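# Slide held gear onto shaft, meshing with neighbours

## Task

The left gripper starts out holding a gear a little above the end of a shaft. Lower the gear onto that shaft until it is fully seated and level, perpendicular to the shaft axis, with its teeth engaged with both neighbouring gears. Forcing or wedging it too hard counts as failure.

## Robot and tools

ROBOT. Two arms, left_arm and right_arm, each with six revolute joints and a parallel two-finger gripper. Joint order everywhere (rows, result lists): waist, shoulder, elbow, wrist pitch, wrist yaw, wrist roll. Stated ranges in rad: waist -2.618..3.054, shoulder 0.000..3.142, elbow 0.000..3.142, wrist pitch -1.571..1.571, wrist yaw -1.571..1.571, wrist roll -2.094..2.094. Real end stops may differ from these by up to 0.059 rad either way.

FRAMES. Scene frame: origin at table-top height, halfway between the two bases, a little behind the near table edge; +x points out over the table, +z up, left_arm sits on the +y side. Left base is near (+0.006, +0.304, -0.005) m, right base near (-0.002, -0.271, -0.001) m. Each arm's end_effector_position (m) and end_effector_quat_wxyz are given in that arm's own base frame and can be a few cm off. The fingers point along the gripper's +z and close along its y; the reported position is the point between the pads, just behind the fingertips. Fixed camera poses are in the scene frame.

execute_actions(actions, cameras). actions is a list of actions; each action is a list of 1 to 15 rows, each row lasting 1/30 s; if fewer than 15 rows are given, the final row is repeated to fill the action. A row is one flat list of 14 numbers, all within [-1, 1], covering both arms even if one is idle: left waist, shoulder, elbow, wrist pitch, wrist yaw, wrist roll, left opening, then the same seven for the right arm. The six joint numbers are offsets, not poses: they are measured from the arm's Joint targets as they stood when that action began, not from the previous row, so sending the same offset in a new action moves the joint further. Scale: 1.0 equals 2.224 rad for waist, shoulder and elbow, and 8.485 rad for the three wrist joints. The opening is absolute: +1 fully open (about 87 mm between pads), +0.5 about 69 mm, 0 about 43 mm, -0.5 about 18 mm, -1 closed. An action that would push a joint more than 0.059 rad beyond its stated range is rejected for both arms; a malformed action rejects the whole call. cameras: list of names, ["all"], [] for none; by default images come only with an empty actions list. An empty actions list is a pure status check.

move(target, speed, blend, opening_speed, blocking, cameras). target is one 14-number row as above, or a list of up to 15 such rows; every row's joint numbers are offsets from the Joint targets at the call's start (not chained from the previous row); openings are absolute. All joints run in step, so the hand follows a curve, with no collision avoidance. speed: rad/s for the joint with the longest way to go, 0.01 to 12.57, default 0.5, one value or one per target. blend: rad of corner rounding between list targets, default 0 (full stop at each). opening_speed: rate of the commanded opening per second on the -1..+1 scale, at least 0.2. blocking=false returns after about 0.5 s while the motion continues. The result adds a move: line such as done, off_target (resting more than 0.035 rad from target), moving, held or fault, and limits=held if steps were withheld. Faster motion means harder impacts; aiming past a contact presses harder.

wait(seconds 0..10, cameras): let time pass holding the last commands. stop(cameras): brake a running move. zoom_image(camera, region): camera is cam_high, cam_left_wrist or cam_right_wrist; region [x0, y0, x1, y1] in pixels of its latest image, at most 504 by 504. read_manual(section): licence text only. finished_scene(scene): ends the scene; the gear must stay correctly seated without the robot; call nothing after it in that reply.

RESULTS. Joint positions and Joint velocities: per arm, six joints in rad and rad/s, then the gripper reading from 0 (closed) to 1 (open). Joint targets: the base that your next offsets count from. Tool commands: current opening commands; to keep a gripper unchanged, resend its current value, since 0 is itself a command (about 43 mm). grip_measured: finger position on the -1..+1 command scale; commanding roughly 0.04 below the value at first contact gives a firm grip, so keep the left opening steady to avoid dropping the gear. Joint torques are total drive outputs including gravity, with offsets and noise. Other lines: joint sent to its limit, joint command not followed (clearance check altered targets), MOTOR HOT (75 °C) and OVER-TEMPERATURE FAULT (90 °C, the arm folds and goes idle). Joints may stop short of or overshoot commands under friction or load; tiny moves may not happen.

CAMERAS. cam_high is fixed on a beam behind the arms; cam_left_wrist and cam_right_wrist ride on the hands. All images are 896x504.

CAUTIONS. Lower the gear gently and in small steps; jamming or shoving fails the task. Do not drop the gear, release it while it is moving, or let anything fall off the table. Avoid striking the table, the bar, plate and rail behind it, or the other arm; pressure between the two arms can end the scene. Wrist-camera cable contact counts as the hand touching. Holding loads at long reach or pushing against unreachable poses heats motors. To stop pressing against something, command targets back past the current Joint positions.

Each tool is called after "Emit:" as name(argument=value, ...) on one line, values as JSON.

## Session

Emit:
execute_actions(actions=[])

Emit:
zoom_image(camera="cam_left_wrist", region=[320, 60, 680, 360])

Scene clock: 0.00 s.
left_arm: end_effector_position=(+0.2826, -0.1438, +0.1208) grip_measured=-0.511 end_effector_quat_wxyz=(-0.008, +0.859, +0.512, +0.005) | right_arm: end_effector_position=(+0.3825, +0.0000, +0.3605) grip_measured=+1.000 end_effector_quat_wxyz=(+0.707, +0.000, +0.707, +0.000)
Joint positions: left_arm=[-0.61 1.758 1.505 -1.329 -0.015 1.457 0.244] | right_arm=[0 1.047 1.047 0 0 0 1]
Joint velocities: within noise
Joint torques (N m): no reading
Heat: left arm: 28 °C; right arm: 27 °C.
Joint targets: left_arm=[-0.607 1.747 1.512 -1.335 -0.020 1.457] | right_arm=[0.000 1.043 1.058 0.005 -0.001 0.000]
Tool commands: left_gripper/opening=-1.0 right_gripper/opening=+1.0

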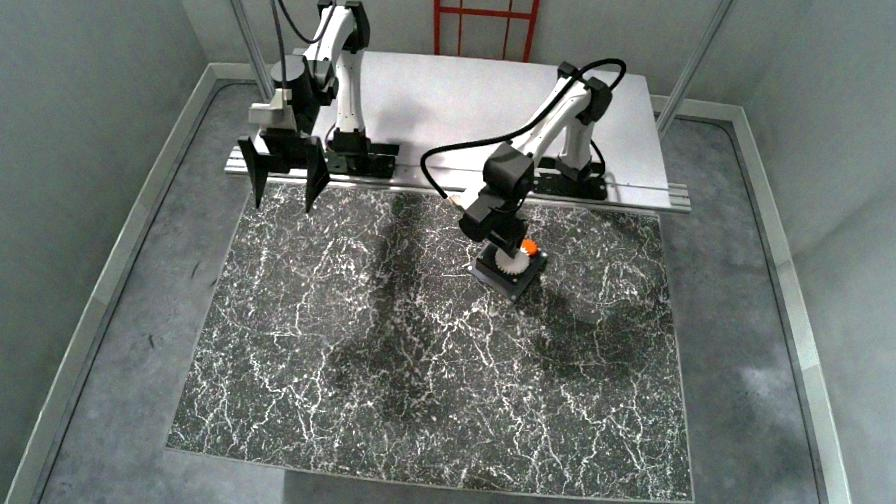

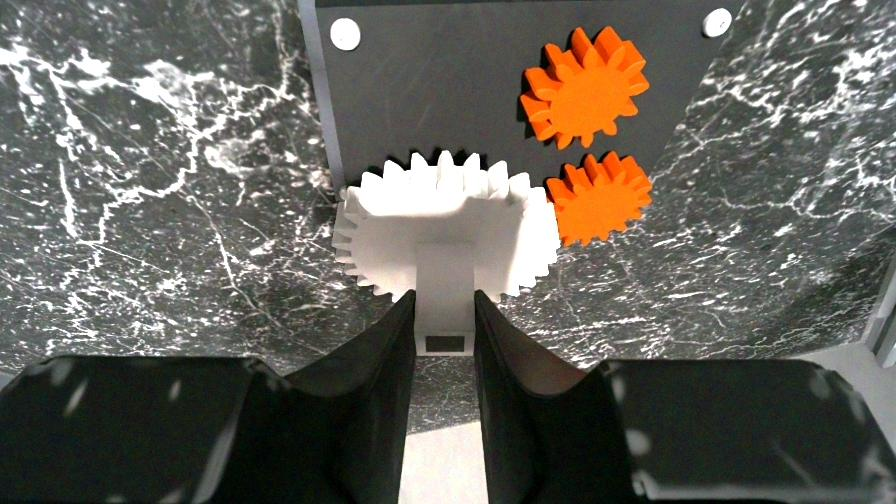

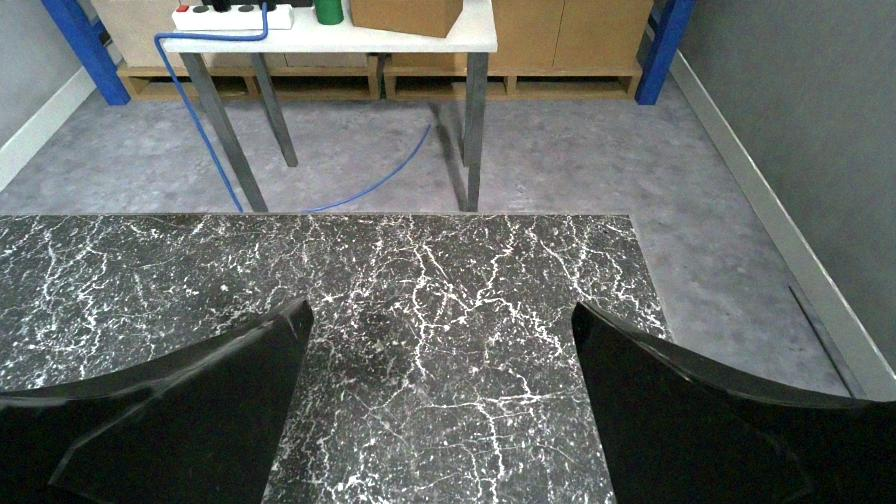

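Scaled by 1.400 from the camera's 896x504 image, which has a finer 1280x720 frame.

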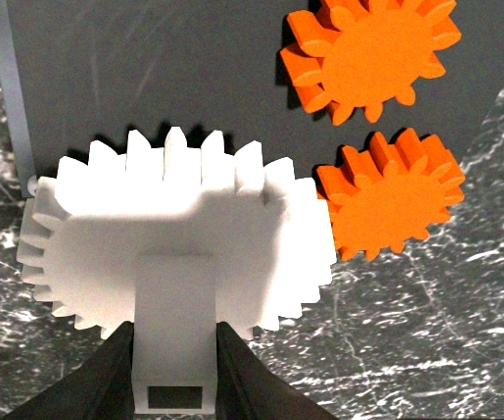

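Emit:
move(target=[[0,0,0.0352,-0.0093,0,0,-1,0,0,0,0,0,0,1],[0.0409,0.103,0.1601,-0.0147,0,0,-1,0,0,0,0,0,0,1]], blend=0.03, speed=0.7, cameras=["cam_left_wrist"])

Emit:
zoom_image(camera="cam_left_wrist", region=[480, 0, 830, 300])

Emit:
move(target=[0,-0.1561,-0.1862,0.008,0,0,-1,0,0,0,0,0,0,1], speed=0.7, cameras=["cam_left_wrist"])

Emit:
zoom_image(camera="cam_left_wrist", region=[260, 0, 610, 300])

Scene clock: 14.77 s.
left_arm: end_effector_position=(+0.3426, -0.1468, +0.1397) grip_measured=-0.511 end_effector_quat_wxyz=(+0.003, +0.836, +0.548, +0.010) | right_arm: end_effector_position=(+0.3825, +0.0000, +0.3605) grip_measured=+1.000 end_effector_quat_wxyz=(+0.707, +0.000, +0.707, +0.000)
Joint positions: left_arm=[-0.523 1.962 1.845 -1.439 -0.015 1.457 0.244] | right_arm=[0 1.047 1.047 0 0 0 1]
Joint torques (N m): left_arm=[0.57 -7.01 7.28 0.2 0.12 -0.03] | right_arm=[-0.24 -2.84 8.1 2.25 -0.07 0.09]
Heat: left arm: 30 °C; right arm: 31 °C.
Joint targets: left_arm=[-0.516 1.976 1.869 -1.460 -0.020 1.457] | right_arm=[0.000 1.043 1.058 0.005 -0.001 0.000]
move: done
camera_calibration:
cam_left_wrist: T_world_to_cam=[[-0.915525, 0.401678, -0.0216649, 0.374159], [0.231486, 0.570132, 0.788267, -0.0864885], [0.328981, 0.716662, -0.614952, 0.219884], [0, 0, 0, 1]] pos_world=[0.290235, -0.258564, 0.2115]
Images, in order (width x height): cam_left_wrist 896x504.

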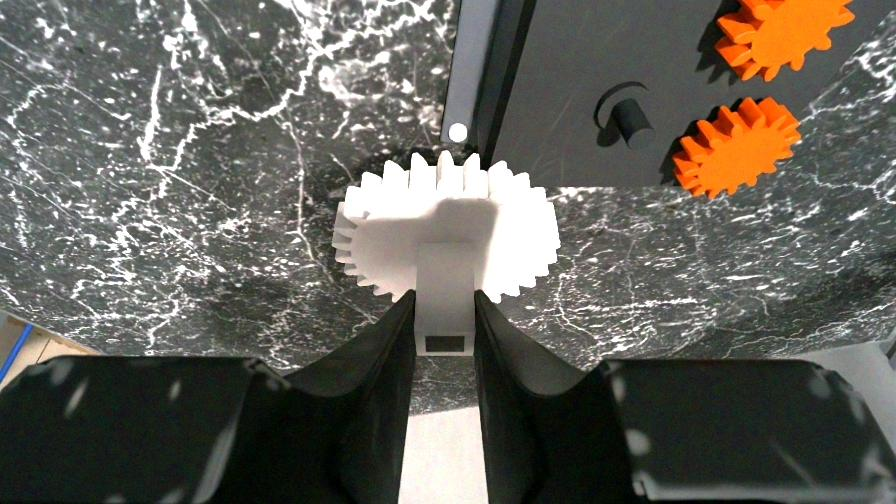

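Scaled by 1.440 from the camera's 896x504 image, which has a finer 1280x720 frame.

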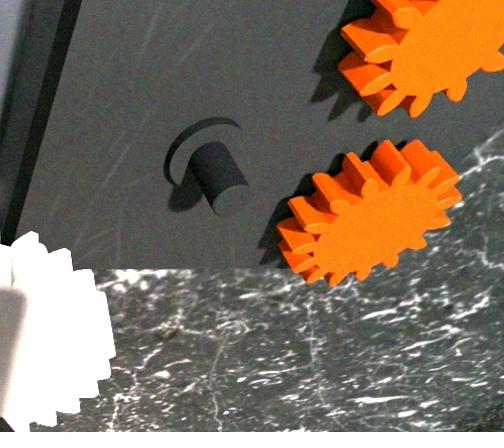

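Scene clock: 16.07 s.
left_arm: end_effector_position=(+0.2681, -0.1038, +0.1392) grip_measured=-0.511 end_effector_quat_wxyz=(-0.015, +0.836, +0.548, +0.001) | right_arm: end_effector_position=(+0.3825, +0.0000, +0.3605) grip_measured=+1.000 end_effector_quat_wxyz=(+0.707, +0.000, +0.707, +0.000)
Joint positions: left_arm=[-0.523 1.658 1.463 -1.401 -0.015 1.457 0.244] | right_arm=[0 1.047 1.047 0 0 0 1]
Joint torques (N m): left_arm=[0.55 -8.05 4.59 0.4 0.13 -0.03] | right_arm=[-0.23 -2.84 8.1 2.25 -0.07 0.09]
Heat: left arm: 30 °C; right arm: 31 °C.
Joint targets: left_arm=[-0.516 1.629 1.454 -1.392 -0.020 1.457] | right_arm=[0.000 1.043 1.058 0.005 -0.001 0.000]
move: done
camera_calibration:
cam_left_wrist: T_world_to_cam=[[-0.915584, 0.4017, 0.0185186, 0.283175], [0.259118, 0.554131, 0.791073, -0.102817], [0.307513, 0.729092, -0.611441, 0.219873], [0, 0, 0, 1]] pos_world=[0.218299, -0.217085, 0.210531]
Images, in order (width x height): cam_left_wrist 896x504.

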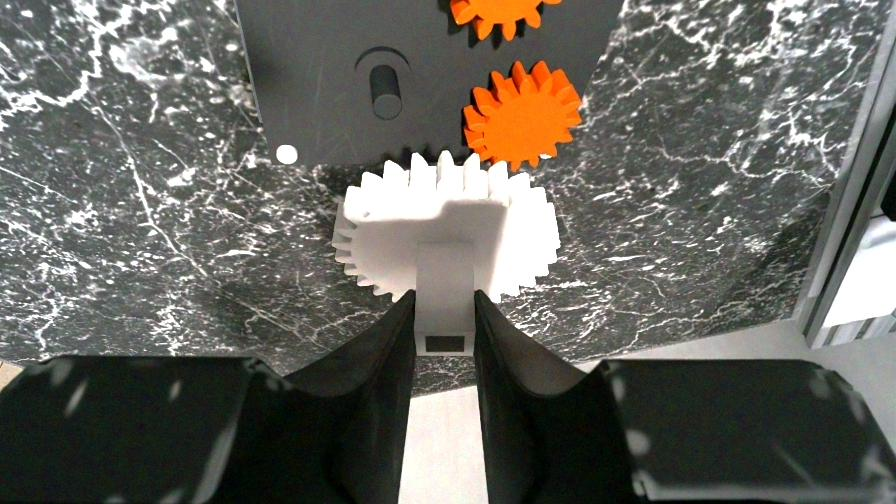

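Scaled by 1.440 from the camera's 896x504 image, which has a finer 1280x720 frame.

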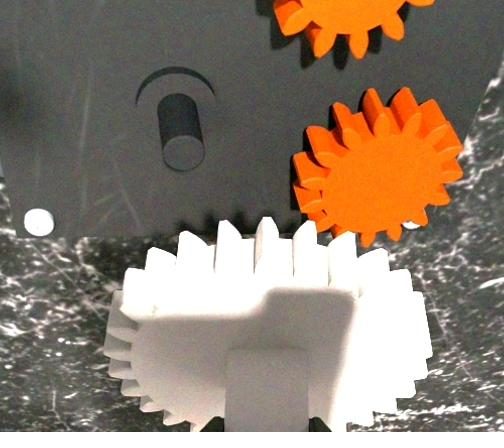

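Emit:
move(target=[[-0.0364,-0.036,-0.0445,0.0197,0.0059,0,-1,0,0,0,0,0,0,1],[-0.0364,-0.036,-0.0656,0.02534,0.0059,0,-1,0,0,0,0,0,0,1]], blend=0.02, cameras=["cam_left_wrist","cam_high"])

Emit:
zoom_image(camera="cam_left_wrist", region=[320, 30, 720, 360])

Scene clock: 67.60 s.
left_arm: end_effector_position=(+0.2693, -0.1369, +0.1234) grip_measured=-0.511 end_effector_quat_wxyz=(+0.061, +0.854, +0.517, +0.015) | right_arm: end_effector_position=(+0.3825, +0.0000, +0.3605) grip_measured=+1.000 end_effector_quat_wxyz=(+0.707, +0.000, +0.707, +0.000)
Joint positions: left_arm=[-0.595 1.576 1.316 -1.187 0.023 1.457 0.244] | right_arm=[0 1.047 1.047 0 0 0 1]
Joint torques (N m): left_arm=[-0.4 -7.47 5.03 0.68 0.31 -0.03] | right_arm=[-0.24 -2.84 8.1 2.25 -0.06 0.1]
Heat: left arm: 34 °C; right arm: 34 °C.
Joint targets: left_arm=[-0.597 1.549 1.308 -1.177 0.030 1.457] | right_arm=[0.000 1.043 1.058 0.005 -0.001 0.000]
move: done
camera_calibration:
cam_left_wrist: T_world_to_cam=[[-0.87834, 0.461545, -0.124479, 0.313598], [0.220455, 0.622142, 0.751225, -0.0475544], [0.424168, 0.632389, -0.648202, 0.193835], [0, 0, 0, 1]] pos_world=[0.20371, -0.237733, 0.200404]
Images, in order (width x height): cam_high 896x504, cam_left_wrist 896x504.

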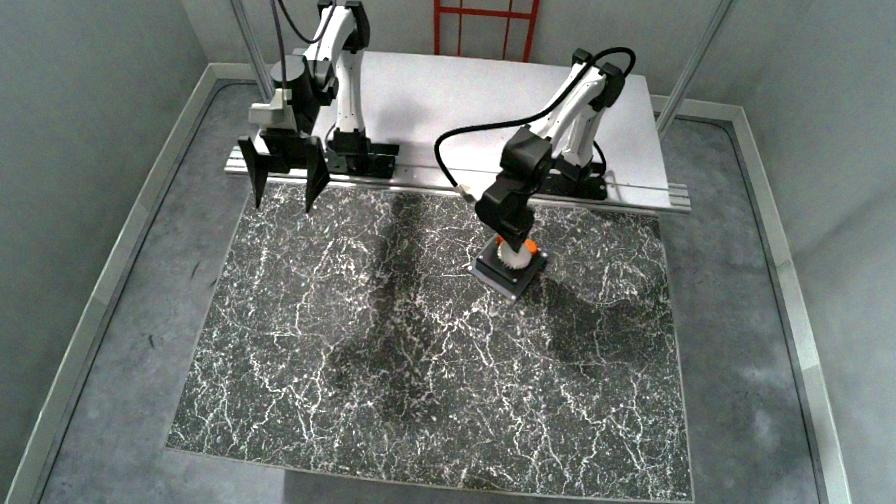

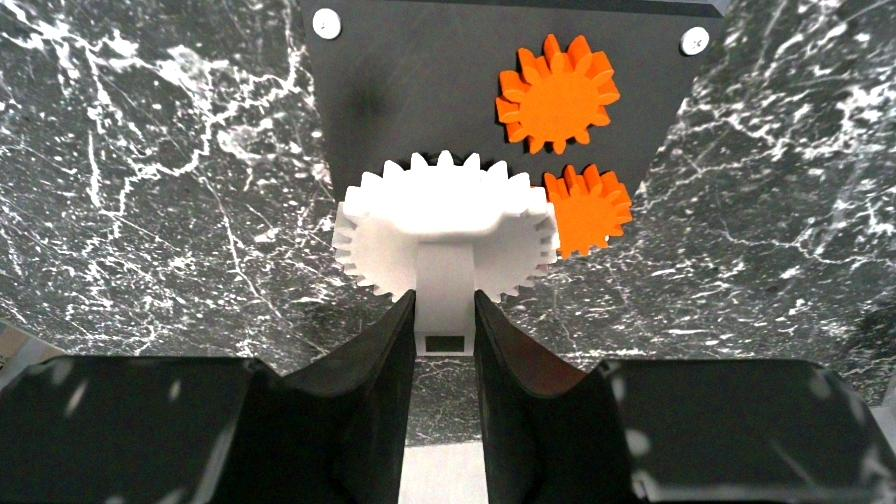

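Scaled by 1.260 from the camera's 896x504 image, which has a finer 1280x720 frame.

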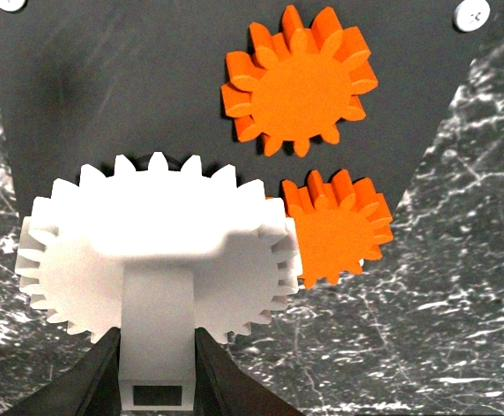

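Emit:
move(target=[0,0,-0.0125,0.00328,0,0,-1,0,0,0,0,0,0,1], speed=0.1)

Emit:
move(target=[0,0,-0.0036,0.00094,0,0,-1,0,0,0,0,0,0,1], speed=0.06)

Emit:
move(target=[0,0,-0.0036,0.00094,0,0,-1,0,0,0,0,0,0,1], speed=0.06)

Emit:
move(target=[0,0,-0.0036,0.00094,0,0,-1,0,0,0,0,0,0,1], speed=0.06, cameras=["cam_left_wrist"])

Emit:
zoom_image(camera="cam_left_wrist", region=[320, 60, 680, 360])

Scene clock: 83.37 s.
left_arm: end_effector_position=(+0.2693, -0.1371, +0.1167) grip_measured=-0.511 end_effector_quat_wxyz=(+0.061, +0.854, +0.517, +0.016) | right_arm: end_effector_position=(+0.3825, +0.0000, +0.3605) grip_measured=+1.000 end_effector_quat_wxyz=(+0.707, +0.000, +0.707, +0.000)
Joint positions: left_arm=[-0.595 1.576 1.29 -1.16 0.023 1.457 0.244] | right_arm=[0 1.047 1.047 0 0 0 1]
Joint torques (N m): left_arm=[-0.36 -7.47 4.79 0.73 0.31 -0.04] | right_arm=[-0.24 -2.84 8.09 2.25 -0.07 0.09]
Heat: left arm: 35 °C; right arm: 35 °C.
Joint targets: left_arm=[-0.597 1.549 1.281 -1.149 0.030 1.457] | right_arm=[0.000 1.043 1.058 0.005 -0.001 0.000]
move: done

Scene clock: 84.07 s.
left_arm: end_effector_position=(+0.2694, -0.1371, +0.1151) grip_measured=-0.511 end_effector_quat_wxyz=(+0.062, +0.854, +0.517, +0.016) | right_arm: end_effector_position=(+0.3825, +0.0000, +0.3605) grip_measured=+1.000 end_effector_quat_wxyz=(+0.707, +0.000, +0.707, +0.000)
Joint positions: left_arm=[-0.595 1.576 1.283 -1.153 0.023 1.457 0.244] | right_arm=[0 1.047 1.047 0 0 0 1]
Joint torques (N m): left_arm=[-0.25 -7.54 4.72 0.71 0.31 -0.01] | right_arm=[-0.24 -2.84 8.1 2.25 -0.07 0.09]
Heat: left arm: 35 °C; right arm: 35 °C.
Joint targets: left_arm=[-0.597 1.549 1.273 -1.141 0.030 1.457] | right_arm=[0.000 1.043 1.058 0.005 -0.001 0.000]
move: done

Scene clock: 84.77 s.
left_arm: end_effector_position=(+0.2698, -0.1374, +0.1149) grip_measured=-0.511 end_effector_quat_wxyz=(+0.063, +0.854, +0.517, +0.017) | right_arm: end_effector_position=(+0.3825, +0.0000, +0.3605) grip_measured=+1.000 end_effector_quat_wxyz=(+0.707, +0.000, +0.707, +0.000)
Joint positions: left_arm=[-0.595 1.574 1.28 -1.147 0.023 1.457 0.244] | right_arm=[0 1.047 1.047 0 0 0 1]
Joint torques (N m): left_arm=[-0.34 -7.25 4.27 0.76 0.3 -0.03] | right_arm=[-0.24 -2.84 8.1 2.25 -0.06 0.09]
Heat: left arm: 35 °C; right arm: 35 °C.
Joint targets: left_arm=[-0.597 1.549 1.265 -1.133 0.030 1.457] | right_arm=[0.000 1.043 1.058 0.005 -0.001 0.000]
move: done

Scene clock: 85.47 s.
left_arm: end_effector_position=(+0.2697, -0.1373, +0.1147) grip_measured=-0.511 end_effector_quat_wxyz=(+0.066, +0.854, +0.516, +0.018) | right_arm: end_effector_position=(+0.3825, +0.0000, +0.3605) grip_measured=+1.000 end_effector_quat_wxyz=(+0.707, +0.000, +0.707, +0.000)
Joint positions: left_arm=[-0.595 1.57 1.274 -1.141 0.023 1.457 0.244] | right_arm=[0 1.047 1.047 0 0 0 1]
Joint torques (N m): left_arm=[-0.34 -6.91 4.25 0.77 0.3 -0.02] | right_arm=[-0.24 -2.84 8.1 2.25 -0.07 0.09]
Heat: left arm: 35 °C; right arm: 35 °C.
Joint targets: left_arm=[-0.597 1.549 1.257 -1.125 0.030 1.457] | right_arm=[0.000 1.043 1.058 0.005 -0.001 0.000]
move: done
camera_calibration:
cam_left_wrist: T_world_to_cam=[[-0.877221, 0.460724, -0.134967, 0.313936], [0.213972, 0.626868, 0.749168, -0.038264], [0.429766, 0.628307, -0.648484, 0.186226], [0, 0, 0, 1]] pos_world=[0.203545, -0.237658, 0.191801]
Images, in order (width x height): cam_left_wrist 896x504.

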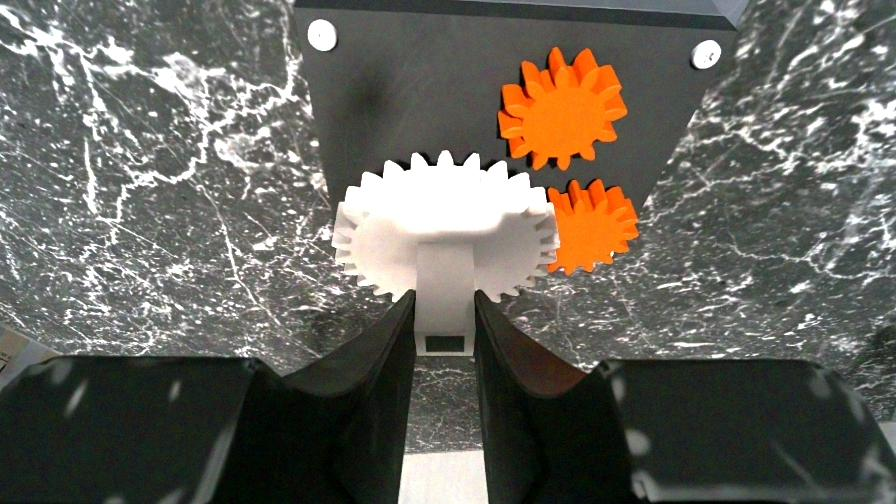

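Scaled by 1.400 from the camera's 896x504 image, which has a finer 1280x720 frame.

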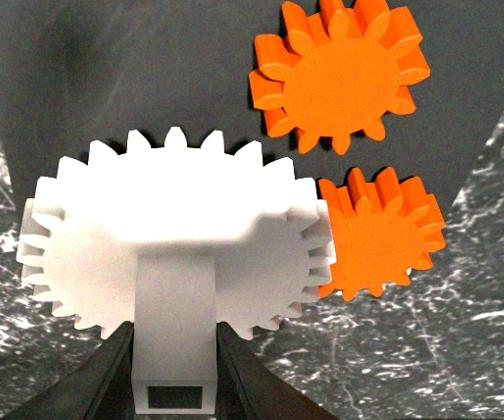

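Emit:
move(target=[[0,0,0.0108,-0.00283,0,0,-1,0,0,0,0,0,0,1],[-0.0037,0,0.0108,-0.00283,0,0,-1,0,0,0,0,0,0,1],[-0.0037,0,0.0054,-0.0014,0,0,-1,0,0,0,0,0,0,1]], speed=0.1)

Emit:
move(target=[0,0,-0.0036,0.00094,0,0,-1,0,0,0,0,0,0,1], speed=0.06)

Emit:
move(target=[0,0,-0.0036,0.00094,0,0,-1,0,0,0,0,0,0,1], speed=0.06)

Scene clock: 114.33 s.
left_arm: end_effector_position=(+0.2692, -0.1384, +0.1147) grip_measured=-0.511 end_effector_quat_wxyz=(+0.066, +0.855, +0.515, +0.017) | right_arm: end_effector_position=(+0.3825, +0.0000, +0.3605) grip_measured=+1.000 end_effector_quat_wxyz=(+0.707, +0.000, +0.707, +0.000)
Joint positions: left_arm=[-0.598 1.57 1.274 -1.141 0.023 1.457 0.244] | right_arm=[0 1.047 1.047 0 0 0 1]
Joint torques (N m): left_arm=[-0.76 -6.95 5.15 0.67 0.29 -0.04] | right_arm=[-0.24 -2.84 8.1 2.25 -0.07 0.1]
Heat: left arm: 34 °C; right arm: 36 °C.
Joint targets: left_arm=[-0.605 1.549 1.269 -1.137 0.030 1.457] | right_arm=[0.000 1.043 1.058 0.005 -0.001 0.000]
move: done

Scene clock: 115.03 s.
left_arm: end_effector_position=(+0.2692, -0.1384, +0.1147) grip_measured=-0.511 end_effector_quat_wxyz=(+0.066, +0.855, +0.515, +0.017) | right_arm: end_effector_position=(+0.3825, +0.0000, +0.3605) grip_measured=+1.000 end_effector_quat_wxyz=(+0.707, +0.000, +0.707, +0.000)
Joint positions: left_arm=[-0.598 1.57 1.274 -1.141 0.023 1.457 0.244] | right_arm=[0 1.047 1.047 0 0 0 1]
Joint torques (N m): left_arm=[-0.72 -6.89 4.52 0.74 0.3 -0.03] | right_arm=[-0.24 -2.84 8.1 2.25 -0.07 0.1]
Heat: left arm: 34 °C; right arm: 36 °C.
Joint targets: left_arm=[-0.605 1.549 1.261 -1.129 0.030 1.457] | right_arm=[0.000 1.043 1.058 0.005 -0.001 0.000]
move: done

Scene clock: 115.73 s.
left_arm: end_effector_position=(+0.2693, -0.1384, +0.1147) grip_measured=-0.511 end_effector_quat_wxyz=(+0.066, +0.855, +0.515, +0.017) | right_arm: end_effector_position=(+0.3825, +0.0000, +0.3605) grip_measured=+1.000 end_effector_quat_wxyz=(+0.707, +0.000, +0.707, +0.000)
Joint positions: left_arm=[-0.598 1.57 1.274 -1.141 0.023 1.457 0.244] | right_arm=[0 1.047 1.047 0 0 0 1]
Joint torques (N m): left_arm=[-0.76 -6.9 3.96 0.81 0.3 -0.04] | right_arm=[-0.24 -2.84 8.1 2.25 -0.07 0.1]
Heat: left arm: 34 °C; right arm: 36 °C.
Joint targets: left_arm=[-0.605 1.549 1.253 -1.121 0.030 1.457] | right_arm=[0.000 1.043 1.058 0.005 -0.001 0.000]
move: done

Emit:
move(target=[-0.0036,0,0,0,0,0,-1,0,0,0,0,0,0,1], speed=0.06)

Emit:
move(target=[-0.0027,0,0,0,0,0,-1,0,0,0,0,0,0,1], speed=0.06, cameras=["cam_left_wrist","cam_high"])

Emit:
zoom_image(camera="cam_left_wrist", region=[320, 60, 680, 360])

Emit:
zoom_image(camera="cam_high", region=[470, 220, 560, 310])

Scene clock: 122.00 s.
left_arm: end_effector_position=(+0.2688, -0.1389, +0.1145) grip_measured=-0.511 end_effector_quat_wxyz=(+0.065, +0.856, +0.513, +0.020) | right_arm: end_effector_position=(+0.3825, +0.0000, +0.3605) grip_measured=+1.000 end_effector_quat_wxyz=(+0.707, +0.000, +0.707, +0.000)
Joint positions: left_arm=[-0.604 1.568 1.271 -1.139 0.018 1.457 0.244] | right_arm=[0 1.047 1.047 0 0 0 1]
Joint torques (N m): left_arm=[-1.1 -6.76 4.16 0.79 0.35 -0.05] | right_arm=[-0.24 -2.84 8.1 2.25 -0.06 0.09]
Heat: left arm: 34 °C; right arm: 36 °C.
Joint targets: left_arm=[-0.614 1.549 1.253 -1.121 0.030 1.457] | right_arm=[0.000 1.043 1.058 0.005 -0.001 0.000]
move: done

Scene clock: 122.97 s.
left_arm: end_effector_position=(+0.2679, -0.1415, +0.1126) grip_measured=-0.511 end_effector_quat_wxyz=(+0.066, +0.858, +0.509, +0.020) | right_arm: end_effector_position=(+0.3825, +0.0000, +0.3605) grip_measured=+1.000 end_effector_quat_wxyz=(+0.707, +0.000, +0.707, +0.000)
Joint positions: left_arm=[-0.613 1.568 1.263 -1.128 0.018 1.457 0.244] | right_arm=[0 1.047 1.047 0 0 0 1]
Joint torques (N m): left_arm=[-0.77 -6.8 4.77 0.7 0.36 -0.03] | right_arm=[-0.25 -2.84 8.1 2.25 -0.07 0.09]
Heat: left arm: 34 °C; right arm: 36 °C.
Joint targets: left_arm=[-0.620 1.549 1.253 -1.121 0.030 1.457] | right_arm=[0.000 1.043 1.058 0.005 -0.001 0.000]
move: done
camera_calibration:
cam_left_wrist: T_world_to_cam=[[-0.868356, 0.476114, -0.13883, 0.314153], [0.220629, 0.621566, 0.751651, -0.0364447], [0.444163, 0.62207, -0.644785, 0.183159], [0, 0, 0, 1]] pos_world=[0.199485, -0.240858, 0.189106]
Images, in order (width x height): cam_high 896x504, cam_left_wrist 896x504.

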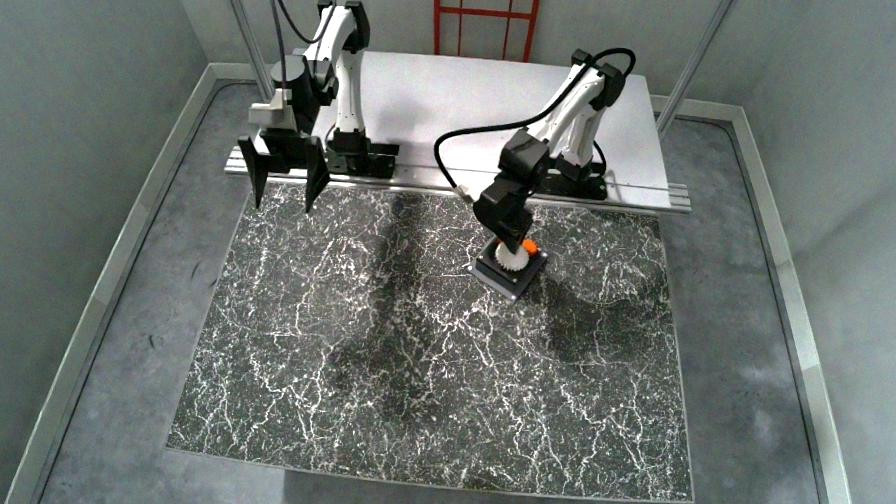

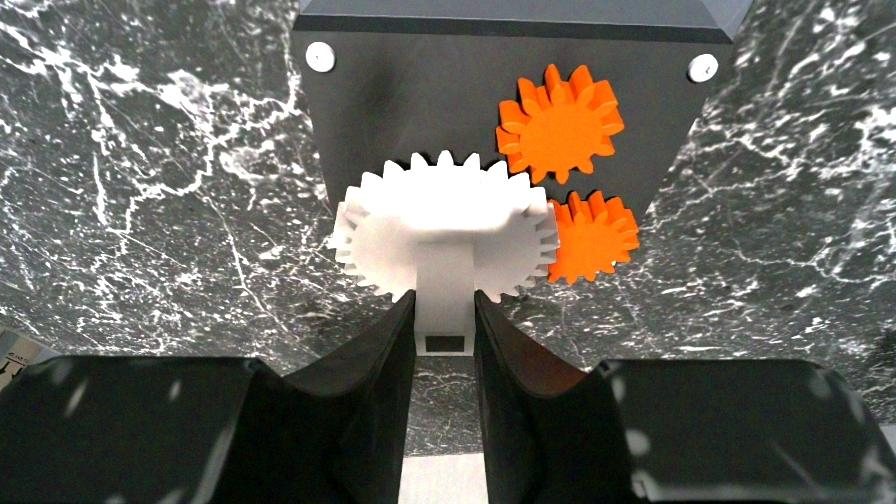

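Scaled by 1.400 from the camera's 896x504 image, which has a finer 1280x720 frame.

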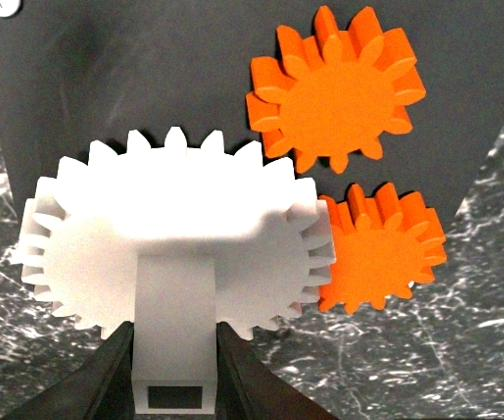

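Scaled by 5.600 from the camera's 896x504 image, which has a finer 1280x720 frame.

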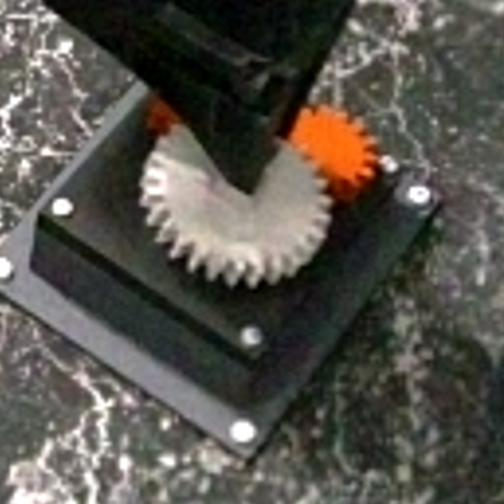

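Emit:
move(target=[0,0,-0.0036,0.00094,0,0,-1,0,0,0,0,0,0,1], speed=0.06)

Emit:
move(target=[0,0,-0.0036,0.00094,0,0,-1,0,0,0,0,0,0,1], speed=0.06)

Emit:
move(target=[0,0,-0.0027,0.0007,0,0,-1,0,0,0,0,0,0,1], speed=0.06)

Scene clock: 127.60 s.
left_arm: end_effector_position=(+0.2681, -0.1417, +0.1107) grip_measured=-0.511 end_effector_quat_wxyz=(+0.067, +0.858, +0.509, +0.020) | right_arm: end_effector_position=(+0.3825, +0.0000, +0.3605) grip_measured=+1.000 end_effector_quat_wxyz=(+0.707, +0.000, +0.707, +0.000)
Joint positions: left_arm=[-0.613 1.568 1.255 -1.119 0.018 1.457 0.244] | right_arm=[0 1.047 1.047 0 0 0 1]
Joint torques (N m): left_arm=[-0.72 -6.75 4.83 0.68 0.37 -0.02] | right_arm=[-0.24 -2.84 8.1 2.25 -0.07 0.09]
Heat: left arm: 34 °C; right arm: 37 °C.
Joint targets: left_arm=[-0.620 1.549 1.245 -1.113 0.030 1.457] | right_arm=[0.000 1.043 1.058 0.005 -0.001 0.000]
move: done

Scene clock: 128.30 s.
left_arm: end_effector_position=(+0.2681, -0.1417, +0.1098) grip_measured=-0.511 end_effector_quat_wxyz=(+0.067, +0.858, +0.509, +0.020) | right_arm: end_effector_position=(+0.3825, +0.0000, +0.3605) grip_measured=+1.000 end_effector_quat_wxyz=(+0.707, +0.000, +0.707, +0.000)
Joint positions: left_arm=[-0.613 1.568 1.251 -1.115 0.018 1.457 0.244] | right_arm=[0 1.047 1.047 0 0 0 1]
Joint torques (N m): left_arm=[-0.81 -6.69 4.42 0.71 0.38 -0.06] | right_arm=[-0.24 -2.82 8.1 2.25 -0.07 0.09]
Heat: left arm: 34 °C; right arm: 37 °C.
Joint targets: left_arm=[-0.620 1.549 1.237 -1.105 0.030 1.457] | right_arm=[0.000 1.043 1.058 0.005 -0.001 0.000]
move: done

Scene clock: 129.00 s.
left_arm: end_effector_position=(+0.2681, -0.1417, +0.1095) grip_measured=-0.511 end_effector_quat_wxyz=(+0.067, +0.858, +0.509, +0.020) | right_arm: end_effector_position=(+0.3825, +0.0000, +0.3605) grip_measured=+1.000 end_effector_quat_wxyz=(+0.707, +0.000, +0.707, +0.000)
Joint positions: left_arm=[-0.613 1.568 1.25 -1.114 0.018 1.457 0.244] | right_arm=[0 1.047 1.047 0 0 0 1]
Joint torques (N m): left_arm=[-0.77 -6.71 4.01 0.75 0.36 -0.05] | right_arm=[-0.24 -2.84 8.1 2.25 -0.07 0.09]
Heat: left arm: 34 °C; right arm: 37 °C.
Joint targets: left_arm=[-0.620 1.549 1.231 -1.099 0.030 1.457] | right_arm=[0.000 1.043 1.058 0.005 -0.001 0.000]
move: done

Emit:
move(target=[0.0018,0,0,-0.0012,0,0.008,-1,0,0,0,0,0,0,1], speed=0.12)

Emit:
move(target=[0,0,0,-0.0012,0,0.008,-1,0,0,0,0,0,0,1], speed=0.12)

Emit:
move(target=[0,0,0,-0.0012,0,0.008,-1,0,0,0,0,0,0,1], speed=0.12, cameras=["cam_left_wrist"])

Emit:
zoom_image(camera="cam_left_wrist", region=[480, 90, 660, 310])

Scene clock: 137.37 s.
left_arm: end_effector_position=(+0.2687, -0.1420, +0.1075) grip_measured=-0.511 end_effector_quat_wxyz=(+0.064, +0.871, +0.487, +0.021) | right_arm: end_effector_position=(+0.3825, +0.0000, +0.3605) grip_measured=+1.000 end_effector_quat_wxyz=(+0.707, +0.000, +0.707, +0.000)
Joint positions: left_arm=[-0.613 1.568 1.242 -1.11 0.018 1.508 0.244] | right_arm=[0 1.047 1.047 0 0 0 1]
Joint torques (N m): left_arm=[-0.44 -6.76 4.67 0.63 0.4 0.14] | right_arm=[-0.24 -2.84 8.1 2.25 -0.07 0.09]
Heat: left arm: 35 °C; right arm: 37 °C.
Joint targets: left_arm=[-0.616 1.549 1.231 -1.110 0.030 1.525] | right_arm=[0.000 1.043 1.058 0.005 -0.001 0.000]
move: done

Scene clock: 138.47 s.
left_arm: end_effector_position=(+0.2699, -0.1430, +0.1074) grip_measured=-0.511 end_effector_quat_wxyz=(+0.062, +0.886, +0.458, +0.021) | right_arm: end_effector_position=(+0.3825, +0.0000, +0.3605) grip_measured=+1.000 end_effector_quat_wxyz=(+0.707, +0.000, +0.707, +0.000)
Joint positions: left_arm=[-0.613 1.568 1.241 -1.114 0.02 1.573 0.244] | right_arm=[0 1.047 1.047 0 0 0 1]
Joint torques (N m): left_arm=[-0.32 -6.74 4.82 0.53 0.35 0.19] | right_arm=[-0.24 -2.84 8.1 2.25 -0.07 0.09]
Heat: left arm: 35 °C; right arm: 37 °C.
Joint targets: left_arm=[-0.616 1.549 1.231 -1.120 0.030 1.593] | right_arm=[0.000 1.043 1.058 0.005 -0.001 0.000]
move: done

Scene clock: 139.57 s.
left_arm: end_effector_position=(+0.2701, -0.1432, +0.1071) grip_measured=-0.511 end_effector_quat_wxyz=(+0.057, +0.902, +0.428, +0.021) | right_arm: end_effector_position=(+0.3825, +0.0000, +0.3605) grip_measured=+1.000 end_effector_quat_wxyz=(+0.707, +0.000, +0.707, +0.000)
Joint positions: left_arm=[-0.613 1.568 1.239 -1.123 0.02 1.641 0.244] | right_arm=[0 1.047 1.047 0 0 0 1]
Joint torques (N m): left_arm=[-0.28 -6.69 4.82 0.52 0.32 0.18] | right_arm=[-0.24 -2.84 8.1 2.25 -0.06 0.09]
Heat: left arm: 35 °C; right arm: 37 °C.
Joint targets: left_arm=[-0.616 1.549 1.231 -1.130 0.030 1.661] | right_arm=[0.000 1.043 1.058 0.005 -0.001 0.000]
move: done
camera_calibration:
cam_left_wrist: T_world_to_cam=[[-0.767038, 0.629235, -0.125363, 0.309239], [0.327015, 0.55152, 0.76739, -0.072313], [0.552009, 0.547621, -0.628806, 0.138158], [0, 0, 0, 1]] pos_world=[0.184581, -0.23036, 0.181134]
Images, in order (width x height): cam_left_wrist 896x504.

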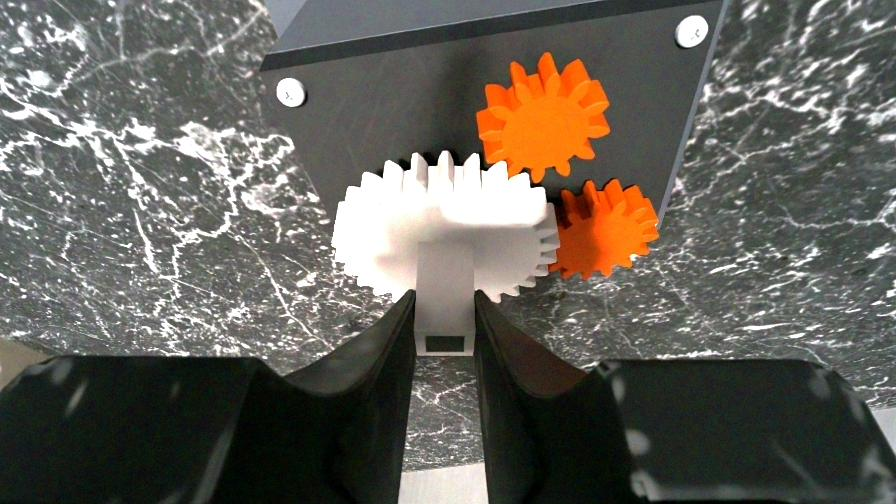

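Scaled by 2.291 from the camera's 896x504 image, which has a finer 1280x720 frame.

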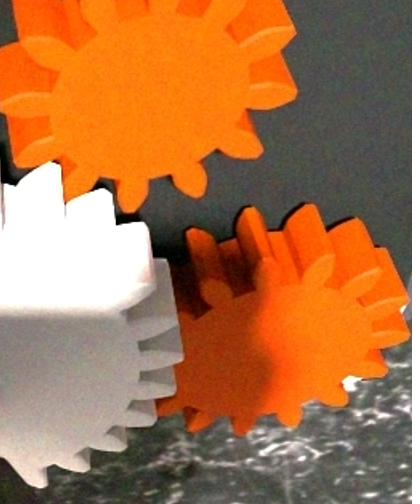

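Emit:
move(target=[0,0,-0.0036,0.00094,0,0,-1,0,0,0,0,0,0,1], speed=0.08)

Emit:
move(target=[0,0,-0.0036,0.00094,0,0,-1,0,0,0,0,0,0,1], speed=0.08)

Scene clock: 143.83 s.
left_arm: end_effector_position=(+0.2693, -0.1426, +0.1058) grip_measured=-0.511 end_effector_quat_wxyz=(+0.055, +0.903, +0.427, +0.020) | right_arm: end_effector_position=(+0.3825, +0.0000, +0.3605) grip_measured=+1.000 end_effector_quat_wxyz=(+0.707, +0.000, +0.707, +0.000)
Joint positions: left_arm=[-0.613 1.568 1.235 -1.122 0.02 1.645 0.244] | right_arm=[0 1.047 1.047 0 0 0 1]
Joint torques (N m): left_arm=[-0.4 -6.68 4.53 0.57 0.35 0.13] | right_arm=[-0.24 -2.84 8.1 2.25 -0.07 0.1]
Heat: left arm: 35 °C; right arm: 37 °C.
Joint targets: left_arm=[-0.616 1.549 1.223 -1.122 0.030 1.661] | right_arm=[0.000 1.043 1.058 0.005 -0.001 0.000]
move: done

Scene clock: 144.53 s.
left_arm: end_effector_position=(+0.2693, -0.1427, +0.1052) grip_measured=-0.511 end_effector_quat_wxyz=(+0.055, +0.903, +0.426, +0.020) | right_arm: end_effector_position=(+0.3825, +0.0000, +0.3605) grip_measured=+1.000 end_effector_quat_wxyz=(+0.707, +0.000, +0.707, +0.000)
Joint positions: left_arm=[-0.613 1.568 1.232 -1.119 0.02 1.645 0.244] | right_arm=[0 1.047 1.047 0 0 0 1]
Joint velocities: left_arm=[within noise] | right_arm=[-0.017 -0.046 0.007 -0.022 -0.037 -0.051 0]
Joint torques (N m): left_arm=[-0.47 -6.67 4.07 0.62 0.35 0.11] | right_arm=[-0.24 -2.84 8.1 2.25 -0.07 0.09]
Heat: left arm: 35 °C; right arm: 37 °C.
Joint targets: left_arm=[-0.616 1.549 1.215 -1.114 0.030 1.661] | right_arm=[0.000 1.043 1.058 0.005 -0.001 0.000]
move: done

Emit:
move(target=[0,0,0.0036,-0.00094,0,0,-1,0,0,0,0,0,0,1], speed=0.1)

Emit:
move(target=[0,0,0,0,0,0,-0.3,0,0,0,0,0,0,1], opening_speed=0.4, cameras=["cam_left_wrist"])

Emit:
zoom_image(camera="cam_left_wrist", region=[300, 60, 700, 380])

Scene clock: 151.83 s.
left_arm: end_effector_position=(+0.2693, -0.1427, +0.1052) grip_measured=-0.511 end_effector_quat_wxyz=(+0.055, +0.903, +0.426, +0.020) | right_arm: end_effector_position=(+0.3825, +0.0000, +0.3605) grip_measured=+1.000 end_effector_quat_wxyz=(+0.707, +0.000, +0.707, +0.000)
Joint positions: left_arm=[-0.613 1.568 1.232 -1.119 0.02 1.645 0.244] | right_arm=[0 1.047 1.047 0 0 0 1]
Joint torques (N m): left_arm=[-0.4 -6.74 4.74 0.53 0.35 0.14] | right_arm=[-0.24 -2.84 8.1 2.25 -0.07 0.1]
Heat: left arm: 35 °C; right arm: 37 °C.
Joint targets: left_arm=[-0.616 1.549 1.223 -1.122 0.030 1.661] | right_arm=[0.000 1.043 1.058 0.005 -0.001 0.000]
move: done

Scene clock: 153.80 s.
left_arm: end_effector_position=(+0.2692, -0.1429, +0.1051) grip_measured=-0.300 end_effector_quat_wxyz=(+0.056, +0.903, +0.426, +0.019) | right_arm: end_effector_position=(+0.3825, +0.0000, +0.3605) grip_measured=+1.000 end_effector_quat_wxyz=(+0.707, +0.000, +0.707, +0.000)
Joint positions: left_arm=[-0.613 1.568 1.232 -1.119 0.021 1.646 0.35] | right_arm=[0 1.047 1.047 0 0 0 1]
Joint torques (N m): left_arm=[-0.42 -6.72 4.82 0.57 0.31 0.13] | right_arm=[-0.24 -2.84 8.1 2.25 -0.07 0.09]
Heat: left arm: 35 °C; right arm: 37 °C.
Joint targets: left_arm=[-0.616 1.549 1.223 -1.122 0.030 1.661] | right_arm=[0.000 1.043 1.058 0.005 -0.001 0.000]
move: done
camera_calibration:
cam_left_wrist: T_world_to_cam=[[-0.764559, 0.632949, -0.121761, 0.307612], [0.332354, 0.548991, 0.766909, -0.0724075], [0.55226, 0.54588, -0.630099, 0.137039], [0, 0, 0, 1]] pos_world=[0.183571, -0.229758, 0.179333]
Images, in order (width x height): cam_left_wrist 896x504.

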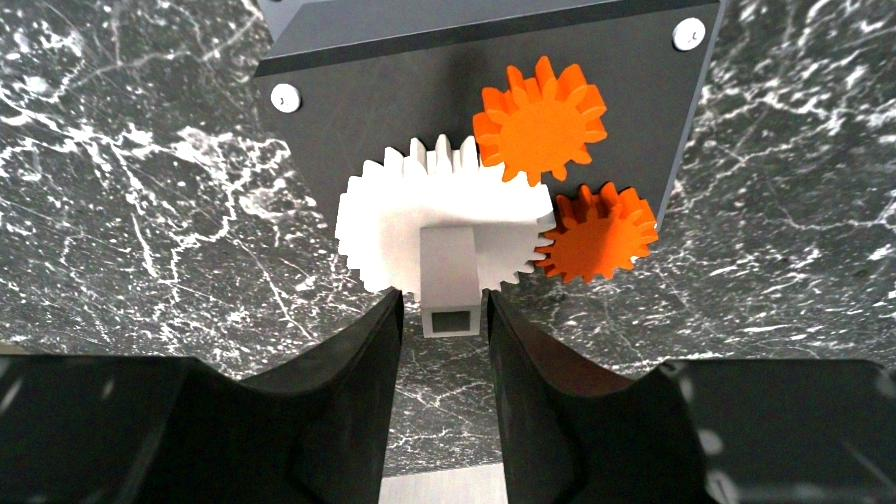

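Scaled by 1.260 from the camera's 896x504 image, which has a finer 1280x720 frame.

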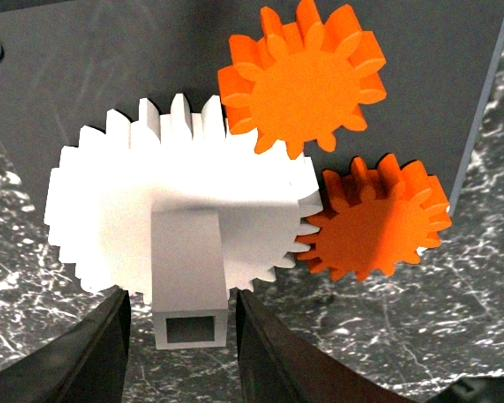

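Emit:
move(target=[0,0,0.06,-0.0157,0,0,-0.1,0,0,0,0,0,0,1], speed=0.4, cameras=["cam_left_wrist"])

Emit:
zoom_image(camera="cam_left_wrist", region=[300, 0, 700, 330])

Scene clock: 158.37 s.
left_arm: end_effector_position=(+0.2680, -0.1421, +0.1311) grip_measured=-0.100 end_effector_quat_wxyz=(+0.051, +0.903, +0.426, +0.017) | right_arm: end_effector_position=(+0.3825, +0.0000, +0.3605) grip_measured=+1.000 end_effector_quat_wxyz=(+0.707, +0.000, +0.707, +0.000)
Joint positions: left_arm=[-0.613 1.568 1.337 -1.234 0.021 1.646 0.45] | right_arm=[0 1.047 1.047 0 0 0 1]
Joint torques (N m): left_arm=[-0.42 -6.74 7.04 0.38 0.31 0.14] | right_arm=[-0.24 -2.84 8.09 2.25 -0.07 0.09]
Heat: left arm: 35 °C; right arm: 37 °C.
Joint targets: left_arm=[-0.616 1.549 1.356 -1.255 0.030 1.661] | right_arm=[0.000 1.043 1.058 0.005 -0.001 0.000]
move: done
camera_calibration:
cam_left_wrist: T_world_to_cam=[[-0.76555, 0.633632, -0.111553, 0.30843], [0.338821, 0.54445, 0.767317, -0.0948108], [0.546932, 0.549622, -0.631491, 0.155786], [0, 0, 0, 1]] pos_world=[0.183038, -0.229435, 0.205534]
Images, in order (width x height): cam_left_wrist 896x504.

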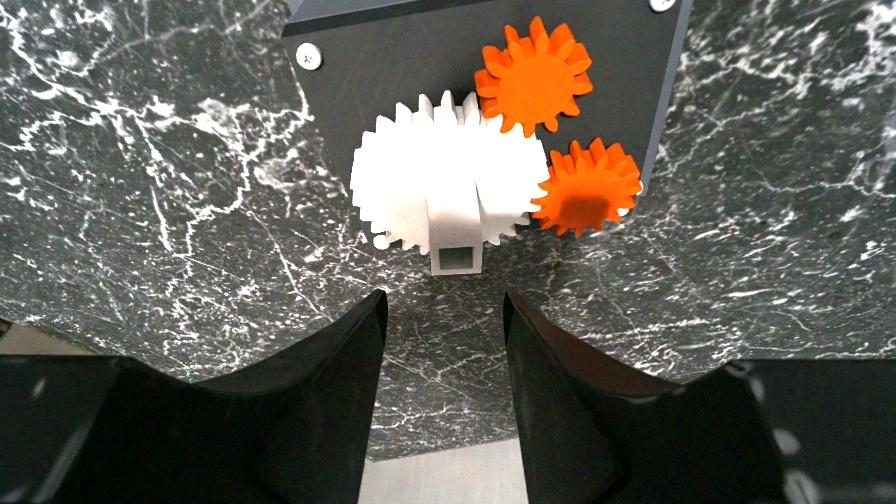

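Scaled by 1.260 from the camera's 896x504 image, which has a finer 1280x720 frame.

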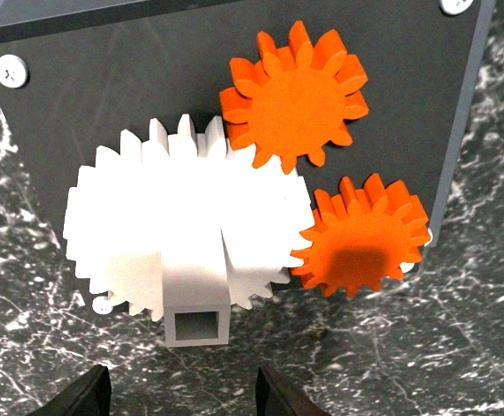

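Emit:
finished_scene(scene=2)

The scene is finished: the task was done.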